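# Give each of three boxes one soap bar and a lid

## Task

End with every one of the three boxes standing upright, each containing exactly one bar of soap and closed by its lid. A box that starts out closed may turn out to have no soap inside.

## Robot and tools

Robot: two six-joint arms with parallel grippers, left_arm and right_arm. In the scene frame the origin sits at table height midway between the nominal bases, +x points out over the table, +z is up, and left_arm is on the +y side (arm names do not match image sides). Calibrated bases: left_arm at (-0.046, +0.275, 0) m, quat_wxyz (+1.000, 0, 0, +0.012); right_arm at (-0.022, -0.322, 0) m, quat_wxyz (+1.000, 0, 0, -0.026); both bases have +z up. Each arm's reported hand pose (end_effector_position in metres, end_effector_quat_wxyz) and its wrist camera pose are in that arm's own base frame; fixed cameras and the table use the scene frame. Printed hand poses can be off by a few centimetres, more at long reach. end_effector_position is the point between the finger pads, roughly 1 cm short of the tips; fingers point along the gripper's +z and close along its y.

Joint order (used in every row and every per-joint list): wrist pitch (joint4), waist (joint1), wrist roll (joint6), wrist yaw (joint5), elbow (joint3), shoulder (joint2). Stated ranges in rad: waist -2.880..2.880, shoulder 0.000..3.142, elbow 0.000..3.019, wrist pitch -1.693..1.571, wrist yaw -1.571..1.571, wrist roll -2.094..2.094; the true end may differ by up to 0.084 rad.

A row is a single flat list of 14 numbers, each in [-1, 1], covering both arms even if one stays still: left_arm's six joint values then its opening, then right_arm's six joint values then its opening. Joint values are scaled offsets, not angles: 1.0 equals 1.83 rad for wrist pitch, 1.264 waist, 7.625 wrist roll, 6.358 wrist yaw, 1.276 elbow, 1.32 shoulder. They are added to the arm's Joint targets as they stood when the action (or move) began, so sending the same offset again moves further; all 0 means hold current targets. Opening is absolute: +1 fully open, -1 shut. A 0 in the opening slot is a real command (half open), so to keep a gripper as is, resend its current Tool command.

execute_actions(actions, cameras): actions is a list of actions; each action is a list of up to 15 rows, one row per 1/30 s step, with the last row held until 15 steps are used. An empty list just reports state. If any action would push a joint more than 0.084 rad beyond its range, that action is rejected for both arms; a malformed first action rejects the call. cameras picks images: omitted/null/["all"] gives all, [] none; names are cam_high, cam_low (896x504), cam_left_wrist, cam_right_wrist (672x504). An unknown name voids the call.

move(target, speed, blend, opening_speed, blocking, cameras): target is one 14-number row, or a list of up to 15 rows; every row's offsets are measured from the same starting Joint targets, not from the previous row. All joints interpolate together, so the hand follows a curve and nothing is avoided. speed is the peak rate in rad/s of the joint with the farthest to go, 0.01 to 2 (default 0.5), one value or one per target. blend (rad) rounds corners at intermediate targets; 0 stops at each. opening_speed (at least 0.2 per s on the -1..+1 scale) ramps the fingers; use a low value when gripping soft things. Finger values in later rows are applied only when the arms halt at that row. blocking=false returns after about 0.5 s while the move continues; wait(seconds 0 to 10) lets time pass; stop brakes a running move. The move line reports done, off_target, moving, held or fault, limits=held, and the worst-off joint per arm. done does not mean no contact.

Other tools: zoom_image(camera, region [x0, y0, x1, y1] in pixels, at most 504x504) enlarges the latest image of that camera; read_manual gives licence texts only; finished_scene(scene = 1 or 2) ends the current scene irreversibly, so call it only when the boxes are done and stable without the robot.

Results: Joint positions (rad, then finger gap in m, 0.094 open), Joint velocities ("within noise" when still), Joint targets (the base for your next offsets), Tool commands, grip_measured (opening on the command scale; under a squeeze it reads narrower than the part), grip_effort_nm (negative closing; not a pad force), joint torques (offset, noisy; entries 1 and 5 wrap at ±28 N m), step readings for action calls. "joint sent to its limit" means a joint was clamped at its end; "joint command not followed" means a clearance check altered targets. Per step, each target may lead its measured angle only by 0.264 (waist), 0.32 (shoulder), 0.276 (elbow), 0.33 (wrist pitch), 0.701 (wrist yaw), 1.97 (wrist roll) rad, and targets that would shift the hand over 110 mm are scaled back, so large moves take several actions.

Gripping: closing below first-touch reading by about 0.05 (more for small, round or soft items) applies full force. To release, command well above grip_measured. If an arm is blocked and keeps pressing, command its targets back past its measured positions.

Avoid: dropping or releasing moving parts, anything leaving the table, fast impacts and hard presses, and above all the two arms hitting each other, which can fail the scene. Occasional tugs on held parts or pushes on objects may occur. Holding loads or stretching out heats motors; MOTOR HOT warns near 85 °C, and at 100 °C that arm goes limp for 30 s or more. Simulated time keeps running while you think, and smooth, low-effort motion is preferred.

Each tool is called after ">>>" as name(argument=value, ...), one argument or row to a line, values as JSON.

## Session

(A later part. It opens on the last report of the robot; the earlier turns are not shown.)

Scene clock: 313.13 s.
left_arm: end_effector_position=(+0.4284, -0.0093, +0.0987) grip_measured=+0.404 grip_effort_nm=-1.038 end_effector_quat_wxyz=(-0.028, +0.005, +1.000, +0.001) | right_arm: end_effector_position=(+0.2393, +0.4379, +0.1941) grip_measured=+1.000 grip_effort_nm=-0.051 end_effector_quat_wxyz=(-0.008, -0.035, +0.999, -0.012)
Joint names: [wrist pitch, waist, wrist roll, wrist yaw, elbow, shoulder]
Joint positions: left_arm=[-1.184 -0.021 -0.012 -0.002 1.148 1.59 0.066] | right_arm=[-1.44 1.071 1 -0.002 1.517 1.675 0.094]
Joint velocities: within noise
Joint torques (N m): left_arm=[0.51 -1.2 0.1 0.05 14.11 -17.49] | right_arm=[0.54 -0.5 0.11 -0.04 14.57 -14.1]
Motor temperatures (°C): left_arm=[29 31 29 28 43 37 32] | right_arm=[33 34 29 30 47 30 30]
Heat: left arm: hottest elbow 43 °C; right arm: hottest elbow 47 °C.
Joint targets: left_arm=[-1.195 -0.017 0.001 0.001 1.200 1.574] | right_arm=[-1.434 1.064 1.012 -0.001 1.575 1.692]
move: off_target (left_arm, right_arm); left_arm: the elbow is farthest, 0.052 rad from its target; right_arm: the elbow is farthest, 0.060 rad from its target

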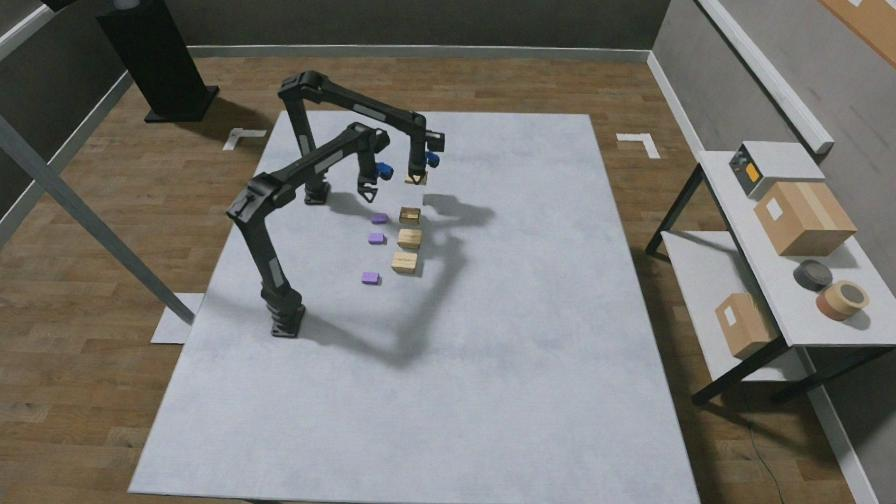

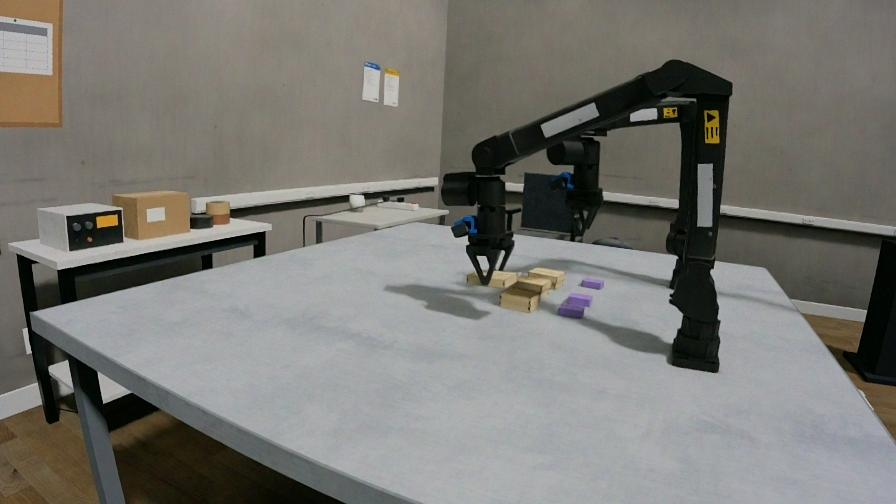

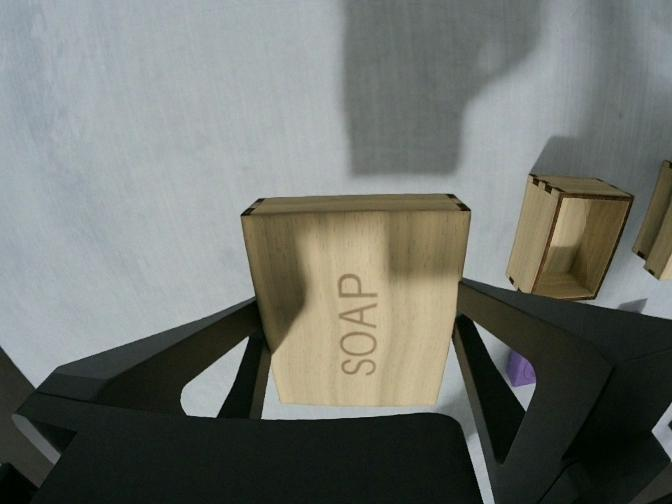

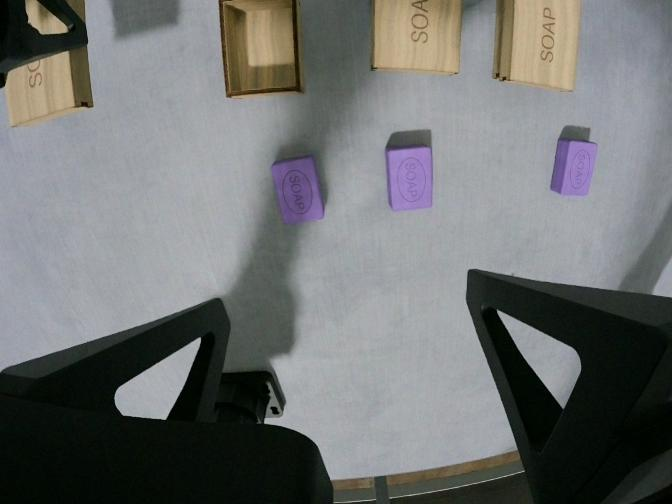

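>>> move(
  target=[0,0,0,0,0,0,0.3,0.117,0.034,-0.0147,0,-0.051,0.1235,1],
  speed=0.4,
  cameras=["cam_right_wrist","cam_high"],
)

Scene clock: 349.57 s.
left_arm: end_effector_position=(+0.4284, -0.0093, +0.0987) grip_measured=+0.404 grip_effort_nm=-1.038 end_effector_quat_wxyz=(-0.028, +0.005, +1.000, +0.001) | right_arm: end_effector_position=(+0.2503, +0.4949, +0.1102) grip_measured=+1.000 grip_effort_nm=-0.056 end_effector_quat_wxyz=(+0.004, -0.095, +0.995, +0.008)
Joint names: [wrist pitch, waist, wrist roll, wrist yaw, elbow, shoulder]
Joint positions: left_arm=[-1.184 -0.021 -0.012 -0.002 1.148 1.59 0.066] | right_arm=[-1.229 1.103 0.912 -0.002 1.517 1.84 0.094]
Joint velocities: within noise
Joint torques (N m): left_arm=[0.51 -1.2 0.1 0.06 14.12 -17.49] | right_arm=[0.73 0.5 -0.12 -0.05 8.81 -15.68]
Motor temperatures (°C): left_arm=[29 31 29 28 45 38 32] | right_arm=[33 34 29 30 55 31 30]
Heat: left arm: hottest elbow 45 °C; right arm: hottest elbow 55 °C.
Joint targets: left_arm=[-1.195 -0.017 0.001 0.001 1.200 1.574] | right_arm=[-1.220 1.107 0.900 -0.001 1.510 1.855]
move: off_target (left_arm); left_arm: the elbow is farthest, 0.052 rad from its target
Images, in order (width x height): cam_high 896x504, cam_right_wrist 672x504.

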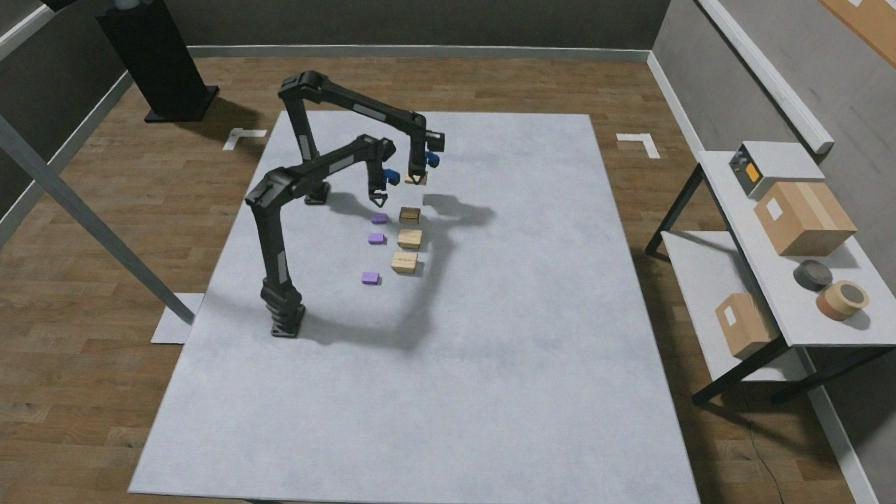

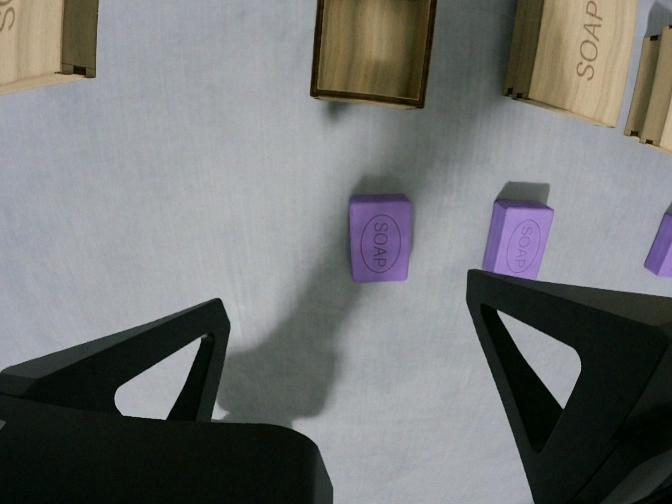

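>>> move(
  target=[0,0,0,0,0,0,0.3,0.1093,-0.0158,-0.0026,0,-0.109,0.047,1],
  speed=0.2,
  cameras=["cam_right_wrist","cam_low"],
)

>>> zoom_image(
  camera="cam_low",
  region=[470, 210, 640, 330],
)

Scene clock: 373.47 s.
left_arm: end_effector_position=(+0.4284, -0.0093, +0.0987) grip_measured=+0.404 grip_effort_nm=-1.038 end_effector_quat_wxyz=(-0.028, +0.005, +1.000, +0.001) | right_arm: end_effector_position=(+0.2515, +0.4869, +0.0370) grip_measured=+1.000 grip_effort_nm=-0.051 end_effector_quat_wxyz=(+0.009, -0.101, +0.995, +0.015)
Joint names: [wrist pitch, waist, wrist roll, wrist yaw, elbow, shoulder]
Joint positions: left_arm=[-1.184 -0.021 -0.012 -0.002 1.148 1.59 0.066] | right_arm=[-1.029 1.094 0.891 -0.002 1.385 1.892 0.094]
Joint velocities: within noise
Joint torques (N m): left_arm=[0.53 -1.26 0.1 0.06 14.11 -17.49] | right_arm=[0.76 -0.56 -0.08 -0.05 7.5 -15.85]
Motor temperatures (°C): left_arm=[29 30 29 28 46 38 32] | right_arm=[32 34 29 30 50 33 30]
Heat: left arm: hottest elbow 46 °C; right arm: hottest elbow 50 °C.
Joint targets: left_arm=[-1.195 -0.017 0.001 0.001 1.200 1.574] | right_arm=[-1.020 1.087 0.880 -0.001 1.371 1.917]
move: off_target (left_arm); left_arm: the elbow is farthest, 0.052 rad from its target
Images, in order (width x height): cam_low 896x504, cam_right_wrist 672x504.

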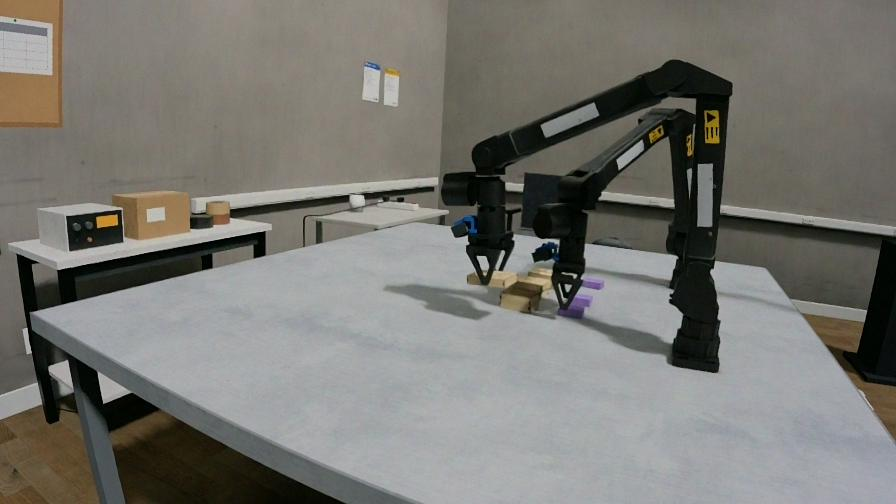

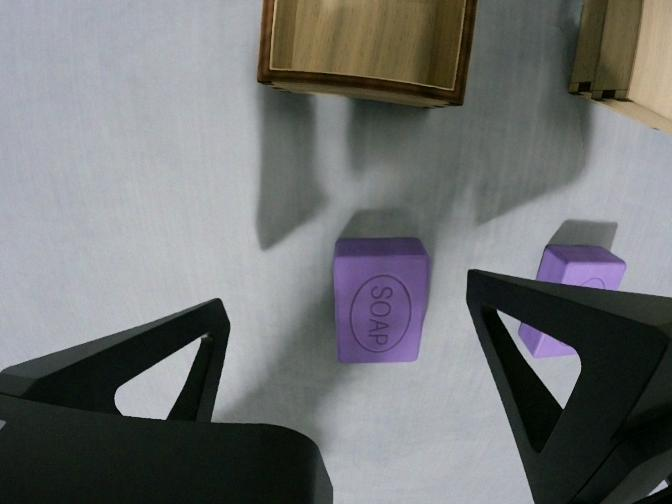

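Scaled by 2.965 from the camera's 896x504 image, which has a finer 1280x720 frame.

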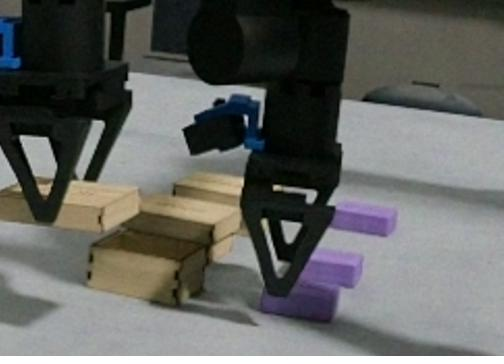

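>>> move(
  target=[0,0,0,0,0,0,0.3,0.0256,-0.0087,-0.0013,0,-0.0596,-0.0085,1],
  speed=0.15,
  cameras=["cam_right_wrist","cam_low"],
)

>>> zoom_image(
  camera="cam_low",
  region=[520, 240, 620, 330],
)

Scene clock: 397.53 s.
left_arm: end_effector_position=(+0.4284, -0.0093, +0.0987) grip_measured=+0.404 grip_effort_nm=-1.033 end_effector_quat_wxyz=(-0.028, +0.005, +1.000, +0.001) | right_arm: end_effector_position=(+0.2465, +0.4646, +0.0121) grip_measured=+1.000 grip_effort_nm=-0.056 end_effector_quat_wxyz=(+0.001, -0.101, +0.995, +0.003)
Joint names: [wrist pitch, waist, wrist roll, wrist yaw, elbow, shoulder]
Joint positions: left_arm=[-1.184 -0.021 -0.012 -0.002 1.148 1.59 0.066] | right_arm=[-0.982 1.083 0.881 -0.002 1.309 1.892 0.094]
Joint velocities: within noise
Joint torques (N m): left_arm=[0.53 -1.32 0.1 0.06 14.09 -17.49] | right_arm=[0.65 -0.56 -0.07 -0.06 7.04 -16.09]
Motor temperatures (°C): left_arm=[29 30 29 28 47 38 32] | right_arm=[32 34 29 30 45 34 30]
Heat: left arm: hottest elbow 47 °C; right arm: hottest elbow 45 °C.
Joint targets: left_arm=[-1.195 -0.017 0.001 0.001 1.200 1.574] | right_arm=[-0.973 1.076 0.870 -0.001 1.295 1.906]
move: off_target (left_arm); left_arm: the elbow is farthest, 0.052 rad from its target
Images, in order (width x height): cam_low 896x504, cam_right_wrist 672x504.

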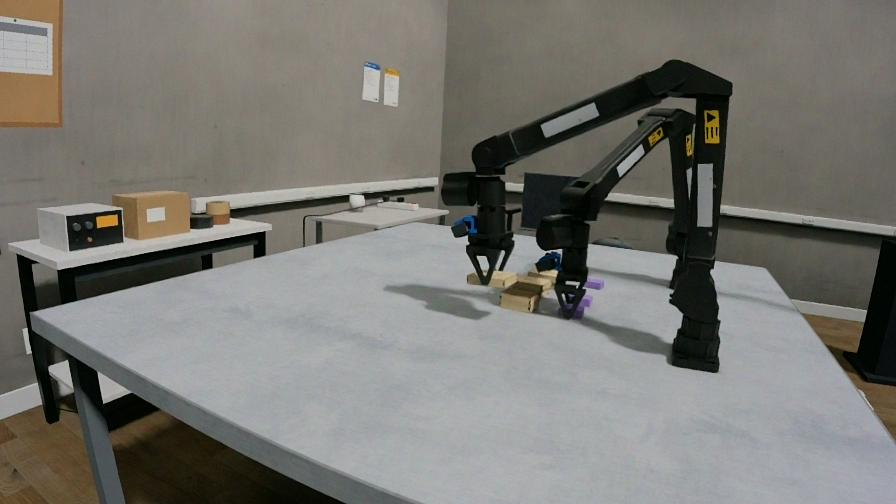

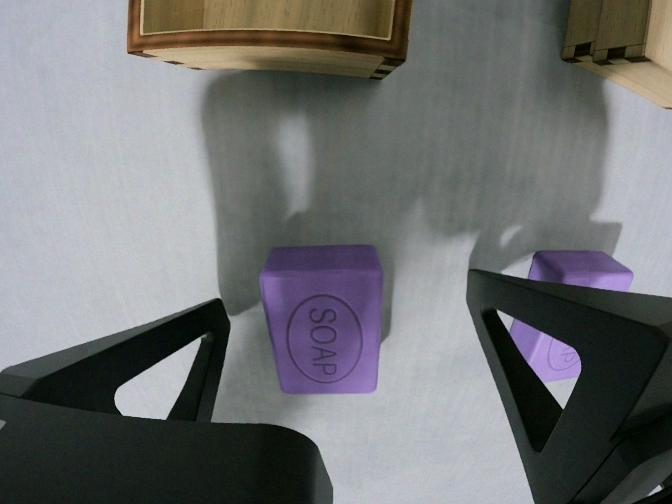

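Scaled by 5.040 from the camera's 896x504 image, which has a finer 1280x720 frame.

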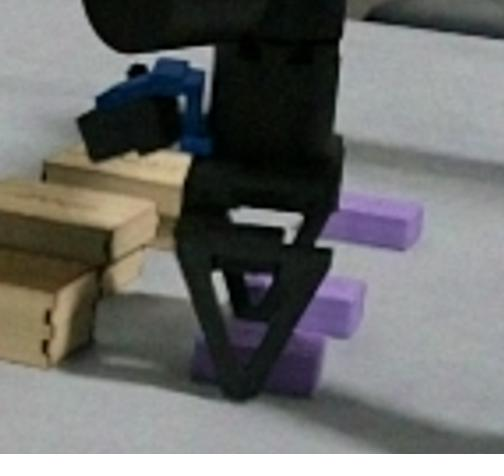

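>>> move(
  target=[0,0,0,0,0,0,0.3,-0.004,0.018,0.003,0,0.008,-0.002,1],
  speed=0.1,
  cameras=["cam_right_wrist"],
)

Scene clock: 406.80 s.
left_arm: end_effector_position=(+0.4284, -0.0093, +0.0987) grip_measured=+0.404 grip_effort_nm=-1.038 end_effector_quat_wxyz=(-0.028, +0.005, +1.000, +0.001) | right_arm: end_effector_position=(+0.2428, +0.4666, +0.0121) grip_measured=+1.000 grip_effort_nm=-0.056 end_effector_quat_wxyz=(+0.001, -0.105, +0.994, +0.003)
Joint names: [wrist pitch, waist, wrist roll, wrist yaw, elbow, shoulder]
Joint positions: left_arm=[-1.184 -0.021 -0.012 -0.002 1.148 1.59 0.066] | right_arm=[-0.982 1.091 0.881 -0.002 1.309 1.892 0.094]
Joint velocities: within noise
Joint torques (N m): left_arm=[0.53 -1.26 0.1 0.05 14.11 -17.44] | right_arm=[0.42 0.73 0.12 -0.06 7.88 -16.26]
Motor temperatures (°C): left_arm=[29 30 29 28 48 38 33] | right_arm=[32 34 29 30 45 35 30]
Heat: left arm: hottest elbow 48 °C; right arm: hottest elbow 45 °C.
Joint targets: left_arm=[-1.195 -0.017 0.001 0.001 1.200 1.574] | right_arm=[-0.981 1.099 0.893 -0.001 1.305 1.903]
move: off_target (left_arm); left_arm: the elbow is farthest, 0.052 rad from its target
Images, in order (width x height): cam_right_wrist 672x504.

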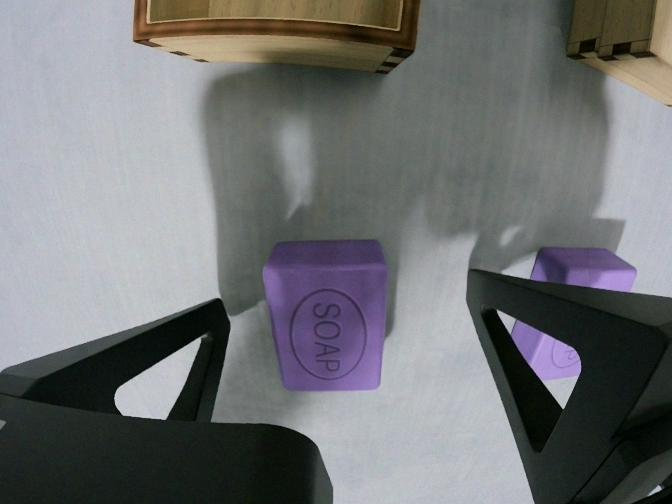

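>>> move(
  target=[0,0,0,0,0,0,0.3,0,0,0,0,0,0,-0.35],
  opening_speed=0.4,
  cameras=["cam_right_wrist"],
)

Scene clock: 416.93 s.
left_arm: end_effector_position=(+0.4284, -0.0093, +0.0987) grip_measured=+0.404 grip_effort_nm=-1.038 end_effector_quat_wxyz=(-0.028, +0.005, +1.000, +0.001) | right_arm: end_effector_position=(+0.2428, +0.4667, +0.0122) grip_measured=-0.216 grip_effort_nm=-1.072 end_effector_quat_wxyz=(+0.001, -0.105, +0.994, +0.003)
Joint names: [wrist pitch, waist, wrist roll, wrist yaw, elbow, shoulder]
Joint positions: left_arm=[-1.184 -0.021 -0.012 -0.002 1.148 1.59 0.066] | right_arm=[-0.982 1.091 0.881 -0.002 1.309 1.892 0.037]
Joint velocities: within noise
Joint torques (N m): left_arm=[0.53 -1.2 0.1 0.06 14.11 -17.55] | right_arm=[0.42 0.79 0.11 -0.06 7.9 -16.26]
Motor temperatures (°C): left_arm=[29 30 29 28 48 38 33] | right_arm=[32 34 29 30 45 35 30]
Heat: left arm: hottest elbow 48 °C; right arm: hottest elbow 45 °C.
Joint targets: left_arm=[-1.195 -0.017 0.001 0.001 1.200 1.574] | right_arm=[-0.981 1.099 0.893 -0.001 1.306 1.903]
move: off_target (left_arm); left_arm: the elbow is farthest, 0.052 rad from its target
Images, in order (width x height): cam_right_wrist 672x504.

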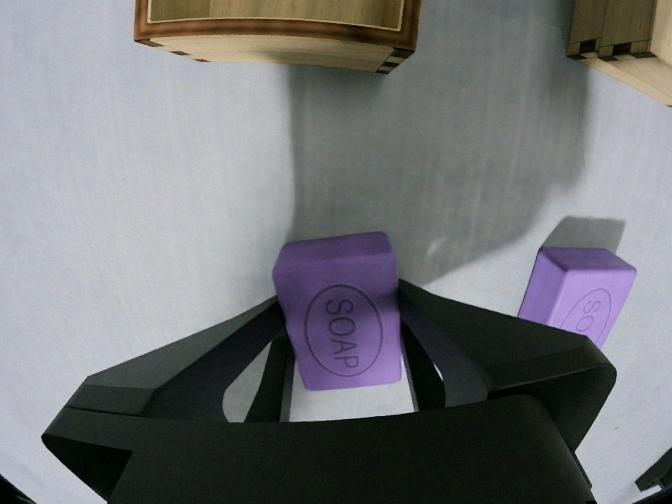

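>>> move(
  target=[0,0,0,0,0,0,0.3,-0.139,0,0,0,0.117,-0.097,-0.35],
  speed=0.15,
  cameras=["cam_right_wrist","cam_low"],
)

>>> zoom_image(
  camera="cam_low",
  region=[450, 210, 620, 330],
)

Scene clock: 438.87 s.
left_arm: end_effector_position=(+0.4284, -0.0093, +0.0987) grip_measured=+0.404 grip_effort_nm=-1.033 end_effector_quat_wxyz=(-0.028, +0.005, +1.000, +0.001) | right_arm: end_effector_position=(+0.2364, +0.4543, +0.0955) grip_measured=-0.216 grip_effort_nm=-1.067 end_effector_quat_wxyz=(-0.013, -0.104, +0.994, -0.018)
Joint names: [wrist pitch, waist, wrist roll, wrist yaw, elbow, shoulder]
Joint positions: left_arm=[-1.184 -0.021 -0.012 -0.002 1.148 1.59 0.066] | right_arm=[-1.227 1.091 0.882 -0.002 1.399 1.787 0.037]
Joint velocities: within noise
Joint torques (N m): left_arm=[0.51 -1.26 0.1 0.05 14.12 -17.55] | right_arm=[0.16 0.79 0.12 -0.06 13.65 -17.26]
Motor temperatures (°C): left_arm=[29 30 29 28 49 38 33] | right_arm=[32 34 29 30 45 35 31]
Heat: left arm: hottest elbow 49 °C; right arm: hottest elbow 45 °C.
Joint targets: left_arm=[-1.195 -0.017 0.001 0.001 1.200 1.574] | right_arm=[-1.235 1.099 0.893 -0.001 1.455 1.775]
move: off_target (left_arm, right_arm); left_arm: the elbow is farthest, 0.052 rad from its target; right_arm: the elbow is farthest, 0.056 rad from its target
Images, in order (width x height): cam_low 896x504, cam_right_wrist 672x504.

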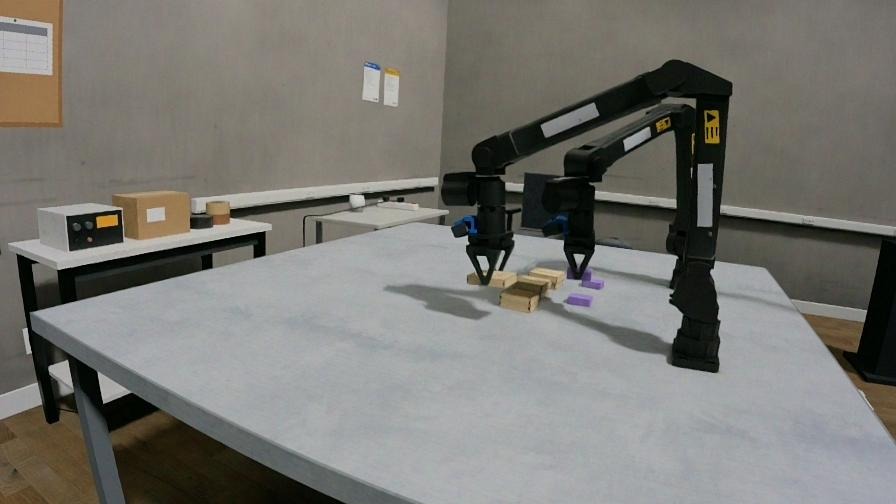

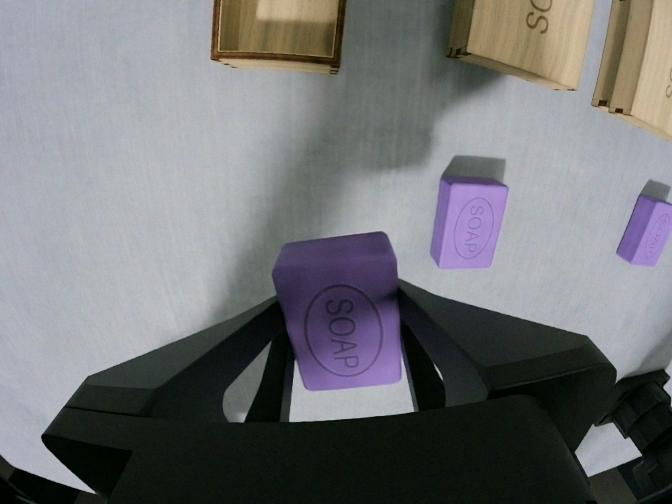

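Scaled by 2.965 from the camera's 896x504 image, which has a finer 1280x720 frame.

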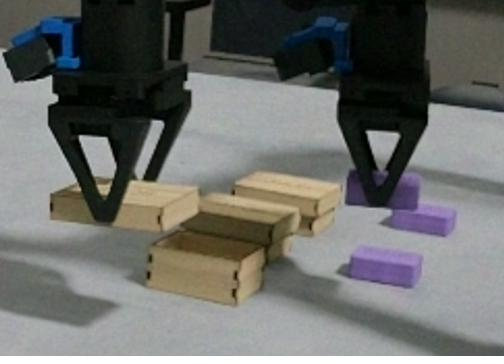

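>>> move(
  target=[0,0,0,0,0,0,0.3,-0.038,-0.1195,0.0134,0,0.290,0.208,-0.35],
  speed=0.25,
)

>>> zoom_image(
  camera="cam_high",
  region=[340, 150, 460, 300],
)

>>> zoom_image(
  camera="cam_low",
  region=[450, 210, 620, 330],
)

Scene clock: 466.83 s.
left_arm: end_effector_position=(+0.4284, -0.0093, +0.0987) grip_measured=+0.404 grip_effort_nm=-1.038 end_effector_quat_wxyz=(-0.028, +0.005, +1.000, +0.001) | right_arm: end_effector_position=(+0.2878, +0.4834, +0.1061) grip_measured=-0.216 grip_effort_nm=-1.077 end_effector_quat_wxyz=(-0.002, -0.056, +0.998, -0.001)
Joint names: [wrist pitch, waist, wrist roll, wrist yaw, elbow, shoulder]
Joint positions: left_arm=[-1.184 -0.021 -0.012 -0.002 1.148 1.59 0.066] | right_arm=[-1.258 1.034 0.921 -0.001 1.56 1.877 0.037]
Joint velocities: within noise
Joint torques (N m): left_arm=[0.51 -1.26 0.1 0.05 14.12 -17.55] | right_arm=[0.39 0.15 0 -0.12 8.95 -18.84]
Motor temperatures (°C): left_arm=[28 30 29 28 49 38 33] | right_arm=[32 33 29 30 50 34 31]
Heat: left arm: hottest elbow 49 °C; right arm: hottest elbow 50 °C.
Joint targets: left_arm=[-1.195 -0.017 0.001 0.001 1.200 1.574] | right_arm=[-1.256 1.041 0.919 -0.002 1.553 1.866]
move: held (right_arm; a check stopped the path), off_target (left_arm); limits=held; left_arm: the elbow is farthest, 0.052 rad from its target; right_arm: the elbow is farthest, 0.265 rad from its target
joint command not followed: on one or more control steps a check withheld the commanded joint targets of the right arm, and it was not sent them on those steps.
cause: the commanded joint targets, or the way to them, would bring a part of the robot too close to another arm (this arm's wrist (the part past the wrist pitch) and the left arm's wrist (the part past the wrist pitch)).

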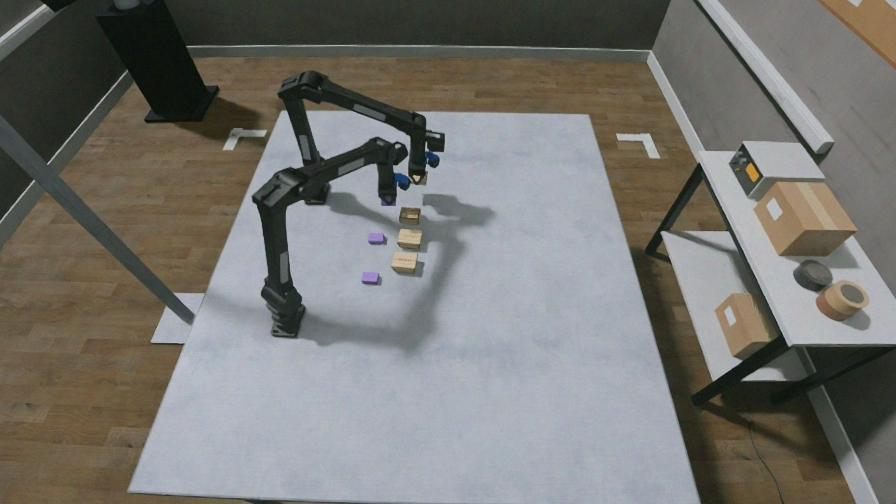

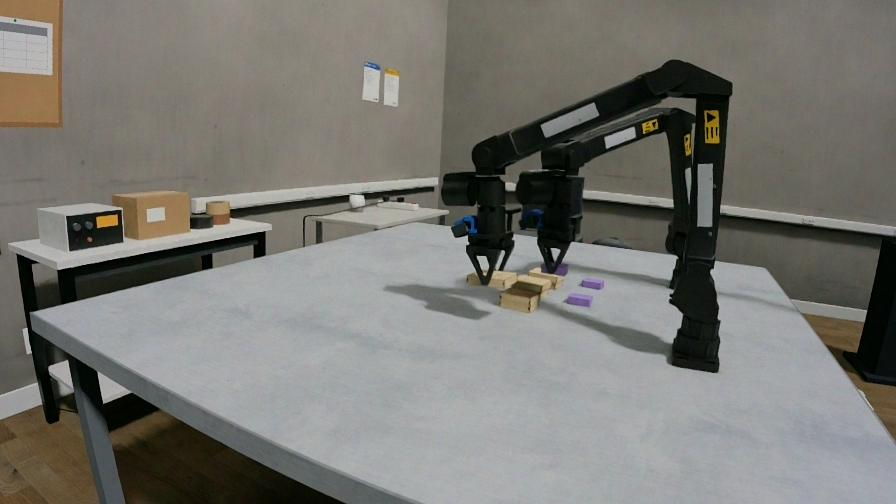

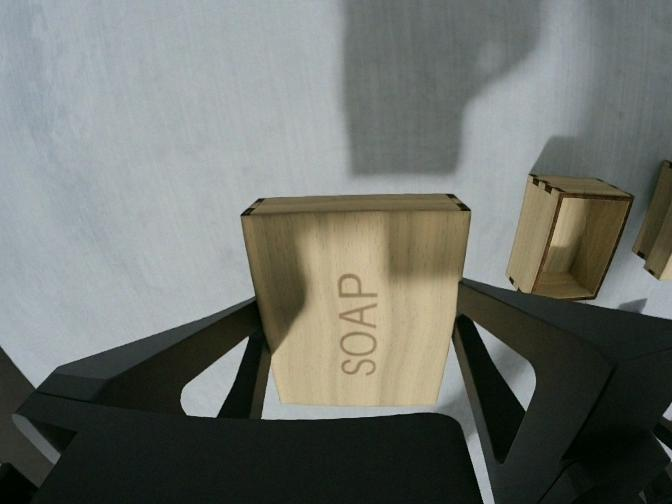

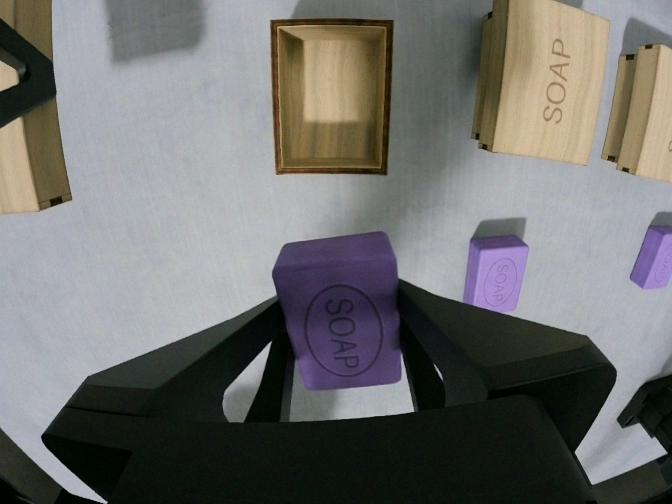

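Scaled by 3.360 from the camera's 896x504 image, which has a finer 1280x720 frame.

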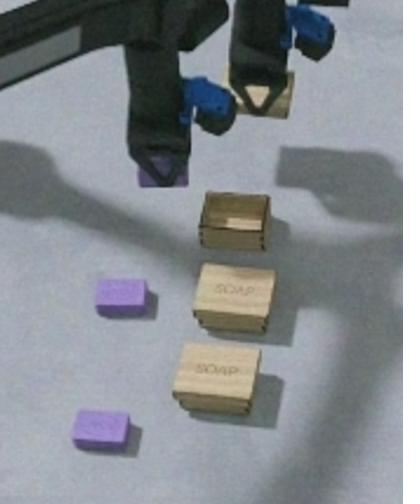

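Scaled by 2.965 from the camera's 896x504 image, which has a finer 1280x720 frame.

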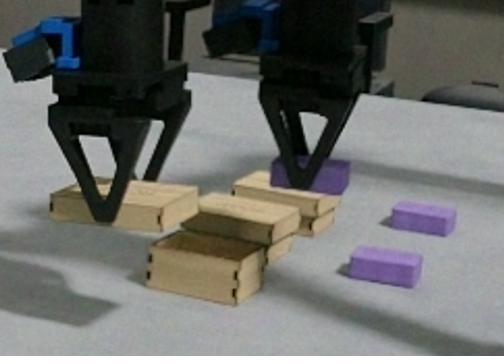

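>>> move(
  target=[
    [0,0.277,0.046,0,0,0,0.3,0,0,0,0,0,0,-0.35],
    [0,0.277,0.046,0,0,0,0.3,-0.0186,-0.0894,-0.0009,0,0.1818,0.1242,-0.35],
  ],
  speed=0.3,
  cameras=["cam_right_wrist","cam_low"],
)

>>> zoom_image(
  camera="cam_low",
  region=[450, 210, 620, 330],
)

Scene clock: 503.87 s.
left_arm: end_effector_position=(+0.4057, +0.1381, +0.0987) grip_measured=+0.404 grip_effort_nm=-1.048 end_effector_quat_wxyz=(-0.027, +0.005, +1.000, -0.009) | right_arm: end_effector_position=(+0.3657, +0.4895, +0.0943) grip_measured=-0.216 grip_effort_nm=-1.082 end_effector_quat_wxyz=(+0.002, -0.004, +1.000, +0.004)
Joint names: [wrist pitch, waist, wrist roll, wrist yaw, elbow, shoulder]
Joint positions: left_arm=[-1.184 0.329 0.338 -0.001 1.148 1.59 0.066] | right_arm=[-1.283 0.93 0.921 -0.001 1.723 2.003 0.037]
Joint velocities: within noise
Joint torques (N m): left_arm=[0.51 -1.26 0.1 0.07 14.09 -17.49] | right_arm=[0.12 -0.09 -0.07 -0.12 14.6 -17.9]
Motor temperatures (°C): left_arm=[28 30 29 28 50 38 33] | right_arm=[32 33 28 30 46 36 32]
Heat: left arm: hottest elbow 50 °C; right arm: hottest elbow 46 °C.
Joint targets: left_arm=[-1.195 0.333 0.352 0.001 1.200 1.574] | right_arm=[-1.290 0.928 0.912 -0.002 1.785 2.030]
move: off_target (left_arm, right_arm); left_arm: the elbow is farthest, 0.052 rad from its target; right_arm: the elbow is farthest, 0.062 rad from its target
Images, in order (width x height): cam_low 896x504, cam_right_wrist 672x504.

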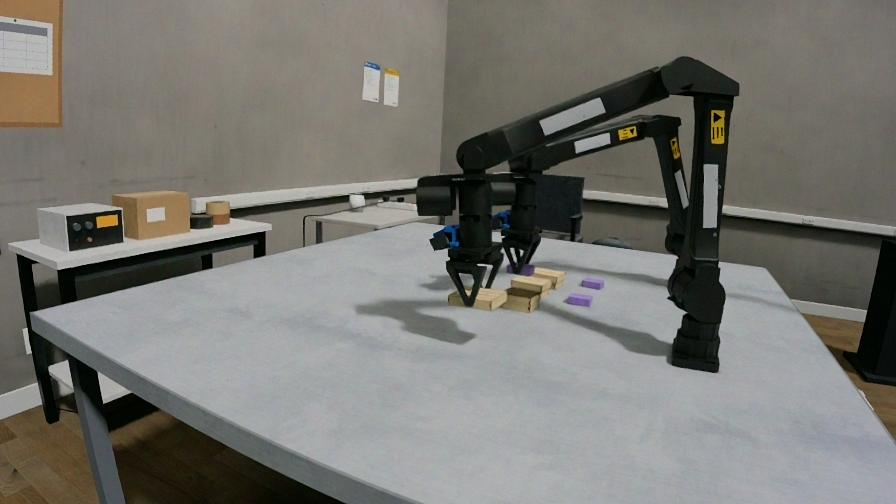

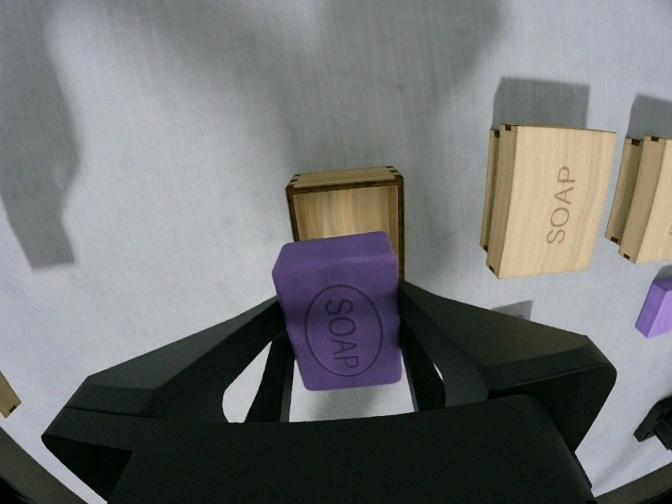

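Scaled by 2.965 from the camera's 896x504 image, which has a finer 1280x720 frame.

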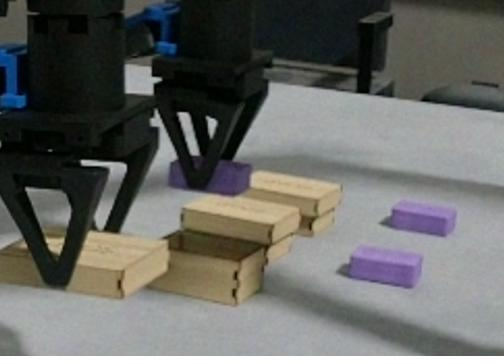

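>>> move(
  target=[
    [0,0,0,0,0,0,0.3,0.022,0.109,0.0177,0,-0.145,-0.087,-0.35],
    [0,0,0,0,0,0,0.3,0.123,0.109,0.0177,0,-0.2335,-0.009,-0.35],
  ],
  speed=[0.3,0.15],
  cameras=["cam_right_wrist","cam_low"],
)

>>> zoom_image(
  camera="cam_low",
  region=[490, 240, 620, 330],
)

Scene clock: 545.80 s.
left_arm: end_effector_position=(+0.4057, +0.1381, +0.0987) grip_measured=+0.404 grip_effort_nm=-1.043 end_effector_quat_wxyz=(-0.027, +0.005, +1.000, -0.009) | right_arm: end_effector_position=(+0.2772, +0.5042, +0.0198) grip_measured=-0.216 grip_effort_nm=-1.077 end_effector_quat_wxyz=(-0.001, -0.016, +1.000, +0.000)
Joint names: [wrist pitch, waist, wrist roll, wrist yaw, elbow, shoulder]
Joint positions: left_arm=[-1.184 0.329 0.338 -0.001 1.148 1.59 0.066] | right_arm=[-1.074 1.068 1.036 -0.001 1.498 1.995 0.037]
Joint velocities: within noise
Joint torques (N m): left_arm=[0.53 -1.2 0.1 0.07 14.11 -17.49] | right_arm=[0.73 -0.15 0.11 -0.11 7.62 -16.85]
Motor temperatures (°C): left_arm=[28 30 29 28 51 38 33] | right_arm=[32 33 28 30 55 35 32]
Heat: left arm: hottest elbow 51 °C; right arm: hottest elbow 55 °C.
Joint targets: left_arm=[-1.195 0.333 0.352 0.001 1.200 1.574] | right_arm=[-1.065 1.066 1.047 -0.002 1.487 2.018]
move: off_target (left_arm); left_arm: the elbow is farthest, 0.052 rad from its target
Images, in order (width x height): cam_low 896x504, cam_right_wrist 672x504.

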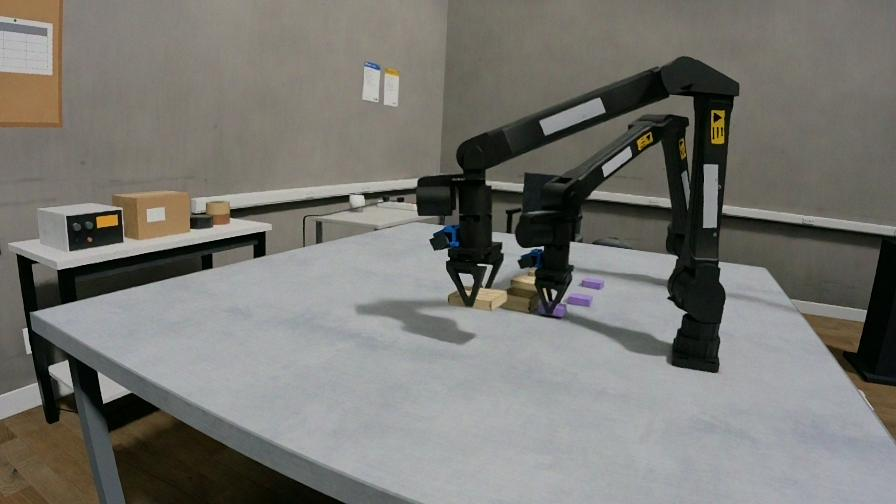

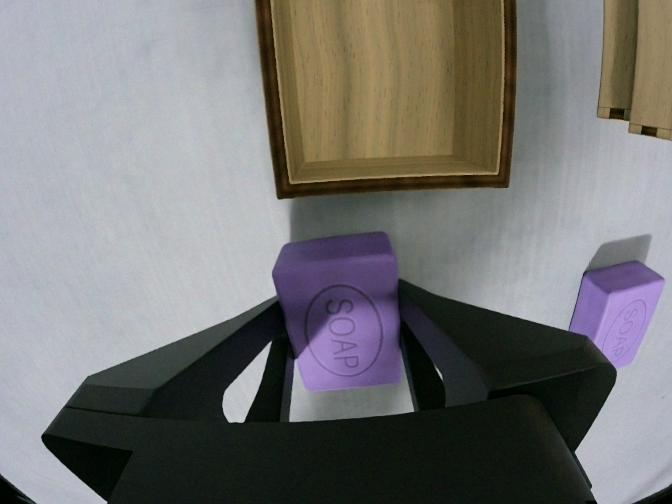

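Scaled by 3.877 from the camera's 896x504 image, which has a finer 1280x720 frame.

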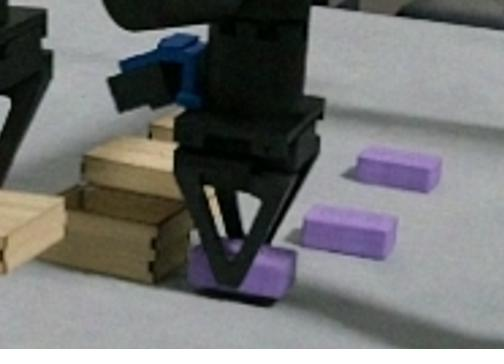

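>>> move(
  target=[0,0,0,0,0,0,0.3,0.0088,0,0,0,-0.0051,0.0074,-0.35],
  speed=0.1,
  cameras=["cam_low"],
)

>>> zoom_image(
  camera="cam_low",
  region=[490, 240, 620, 330],
)

Scene clock: 557.70 s.
left_arm: end_effector_position=(+0.4057, +0.1381, +0.0987) grip_measured=+0.404 grip_effort_nm=-1.038 end_effector_quat_wxyz=(-0.027, +0.005, +1.000, -0.009) | right_arm: end_effector_position=(+0.2777, +0.5050, +0.0146) grip_measured=-0.216 grip_effort_nm=-1.072 end_effector_quat_wxyz=(+0.000, -0.016, +1.000, +0.002)
Joint names: [wrist pitch, waist, wrist roll, wrist yaw, elbow, shoulder]
Joint positions: left_arm=[-1.184 0.329 0.338 -0.001 1.148 1.59 0.066] | right_arm=[-1.058 1.068 1.036 -0.001 1.493 2.001 0.037]
Joint velocities: within noise
Joint torques (N m): left_arm=[0.51 -1.2 0.1 0.07 14.11 -17.49] | right_arm=[0.69 -0.21 0.11 -0.12 7.47 -16.97]
Motor temperatures (°C): left_arm=[28 30 29 28 51 38 33] | right_arm=[32 33 28 30 51 36 32]
Heat: left arm: hottest elbow 51 °C; right arm: hottest elbow 51 °C.
Joint targets: left_arm=[-1.195 0.333 0.352 0.001 1.200 1.574] | right_arm=[-1.049 1.066 1.047 -0.002 1.480 2.028]
move: off_target (left_arm); left_arm: the elbow is farthest, 0.052 rad from its target
Images, in order (width x height): cam_low 896x504.

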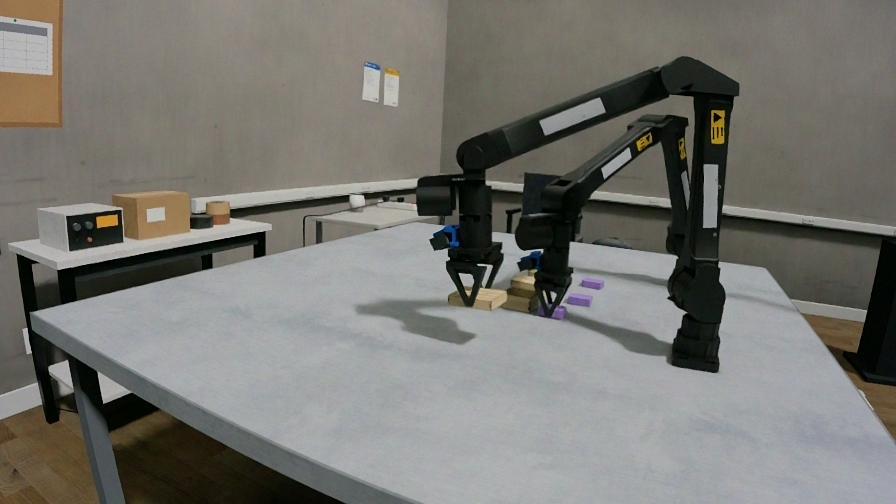

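Scaled by 3.877 from the camera's 896x504 image, which has a finer 1280x720 frame.

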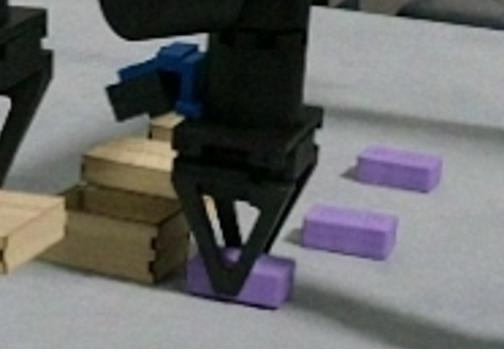

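>>> move(
  target=[
    [0,0,0,0,0,0,0.3,0,0,0,0,0,0,0.1],
    [0,0,0,0,0,0,0.3,-0.027,0,0,0,0.055,-0.0424,0.1],
  ],
  speed=0.1,
  opening_speed=0.4,
  cameras=["cam_low","cam_right_wrist"],
)

>>> zoom_image(
  camera="cam_low",
  region=[490, 240, 620, 330],
)

Scene clock: 572.07 s.
left_arm: end_effector_position=(+0.4057, +0.1381, +0.0987) grip_measured=+0.404 grip_effort_nm=-1.043 end_effector_quat_wxyz=(-0.027, +0.005, +1.000, -0.009) | right_arm: end_effector_position=(+0.2756, +0.5012, +0.0250) grip_measured=+0.098 grip_effort_nm=0.042 end_effector_quat_wxyz=(-0.003, -0.016, +1.000, -0.003)
Joint names: [wrist pitch, waist, wrist roll, wrist yaw, elbow, shoulder]
Joint positions: left_arm=[-1.184 0.329 0.338 -0.001 1.148 1.59 0.066] | right_arm=[-1.091 1.068 1.036 -0.001 1.497 1.985 0.052]
Joint velocities: within noise
Joint torques (N m): left_arm=[0.5 -1.2 0.1 0.07 14.11 -17.49] | right_arm=[0.06 -0.15 0.12 -0.11 13.07 -19.84]
Motor temperatures (°C): left_arm=[28 30 29 28 51 38 33] | right_arm=[32 33 28 30 48 36 32]
Heat: left arm: hottest elbow 51 °C; right arm: hottest elbow 48 °C.
Joint targets: left_arm=[-1.195 0.333 0.352 0.001 1.200 1.574] | right_arm=[-1.099 1.066 1.047 -0.002 1.550 1.972]
move: off_target (left_arm, right_arm); left_arm: the elbow is farthest, 0.052 rad from its target; right_arm: the elbow is farthest, 0.053 rad from its target
Images, in order (width x height): cam_low 896x504, cam_right_wrist 672x504.

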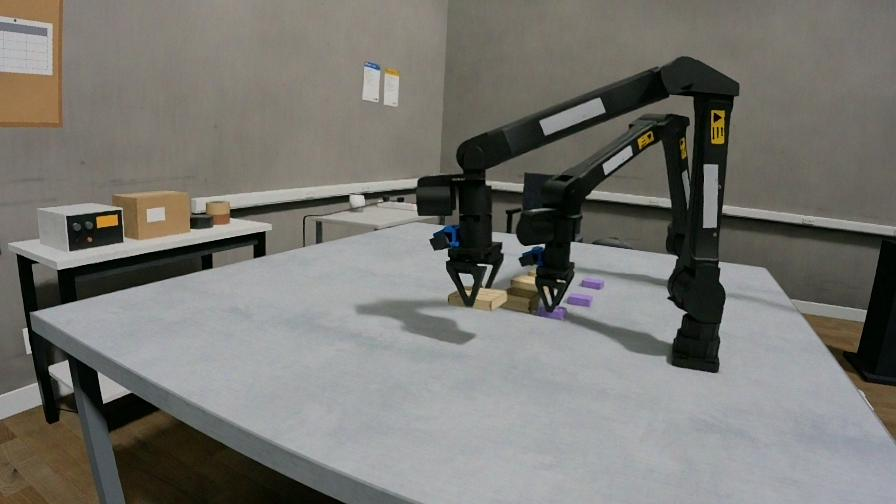

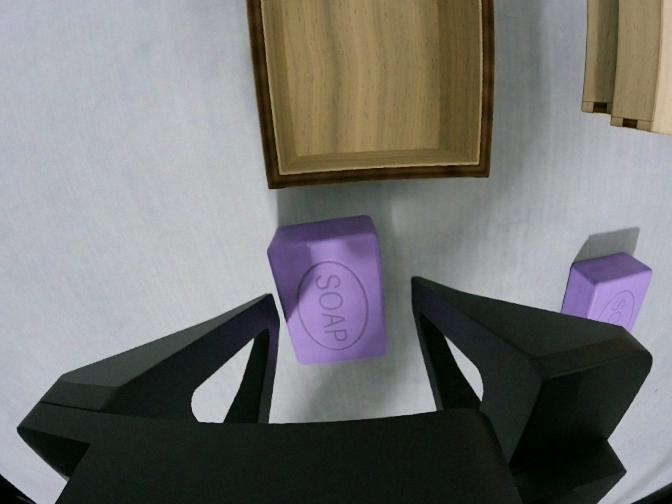

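Scaled by 3.877 from the camera's 896x504 image, which has a finer 1280x720 frame.

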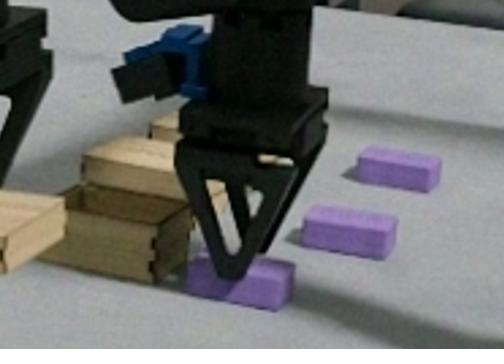

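>>> move(
  target=[
    [0,0,0,0,0,0,0.3,0,0.01,-0.0135,0,0,0,0.1],
    [0,0,0,0,0,0,0.3,0,0.01,-0.0135,0,0,0,-0.35],
  ],
  speed=0.1,
  opening_speed=0.4,
  cameras=["cam_low","cam_right_wrist"],
)

Scene clock: 582.90 s.
left_arm: end_effector_position=(+0.4057, +0.1381, +0.0987) grip_measured=+0.404 grip_effort_nm=-1.033 end_effector_quat_wxyz=(-0.027, +0.005, +1.000, -0.009) | right_arm: end_effector_position=(+0.2744, +0.5018, +0.0250) grip_measured=-0.250 grip_effort_nm=-1.018 end_effector_quat_wxyz=(-0.003, -0.057, +0.998, -0.003)
Joint names: [wrist pitch, waist, wrist roll, wrist yaw, elbow, shoulder]
Joint positions: left_arm=[-1.184 0.329 0.338 -0.001 1.148 1.59 0.066] | right_arm=[-1.091 1.071 0.956 -0.001 1.497 1.985 0.035]
Joint velocities: within noise
Joint torques (N m): left_arm=[0.51 -1.26 0.1 0.07 14.09 -17.49] | right_arm=[0.08 0.73 -0.09 -0.12 13.08 -19.96]
Motor temperatures (°C): left_arm=[28 30 29 28 51 38 33] | right_arm=[32 33 28 30 48 37 32]
Heat: left arm: hottest elbow 51 °C; right arm: hottest elbow 48 °C.
Joint targets: left_arm=[-1.195 0.333 0.351 0.001 1.200 1.574] | right_arm=[-1.099 1.078 0.944 -0.002 1.550 1.972]
move: off_target (left_arm, right_arm); target 2's new numbers were sent with right_arm's elbow 0.053 rad from that target; left_arm: the elbow is farthest, 0.052 rad from its target; right_arm: the elbow is farthest, 0.053 rad from its target
Images, in order (width x height): cam_low 896x504, cam_right_wrist 672x504.

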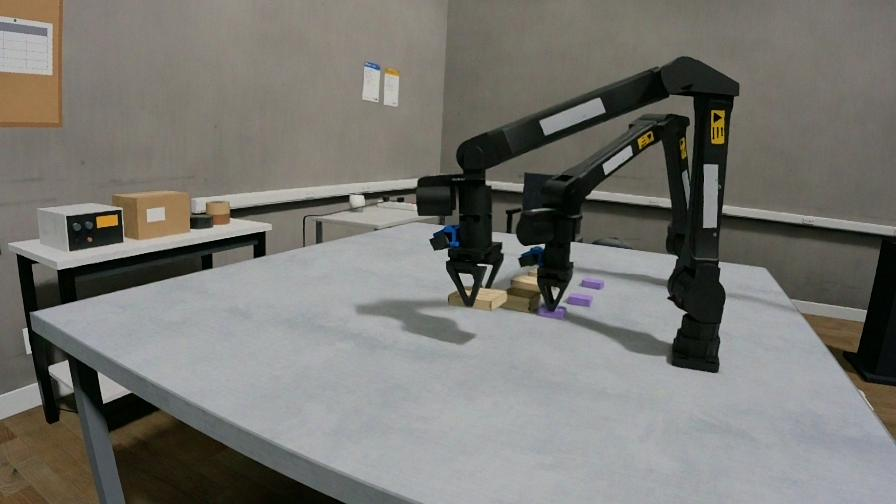

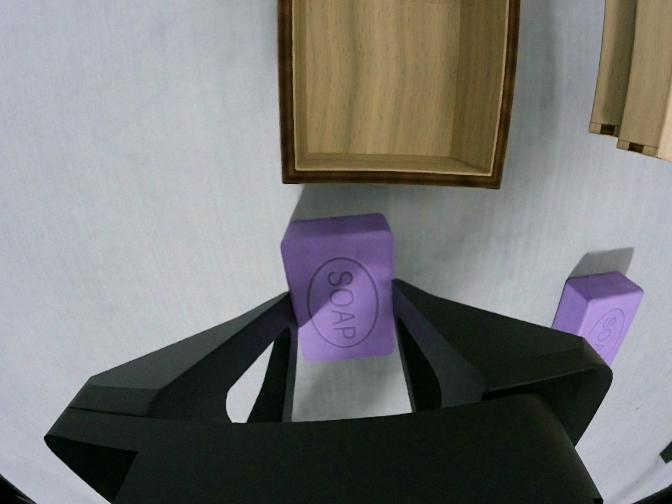

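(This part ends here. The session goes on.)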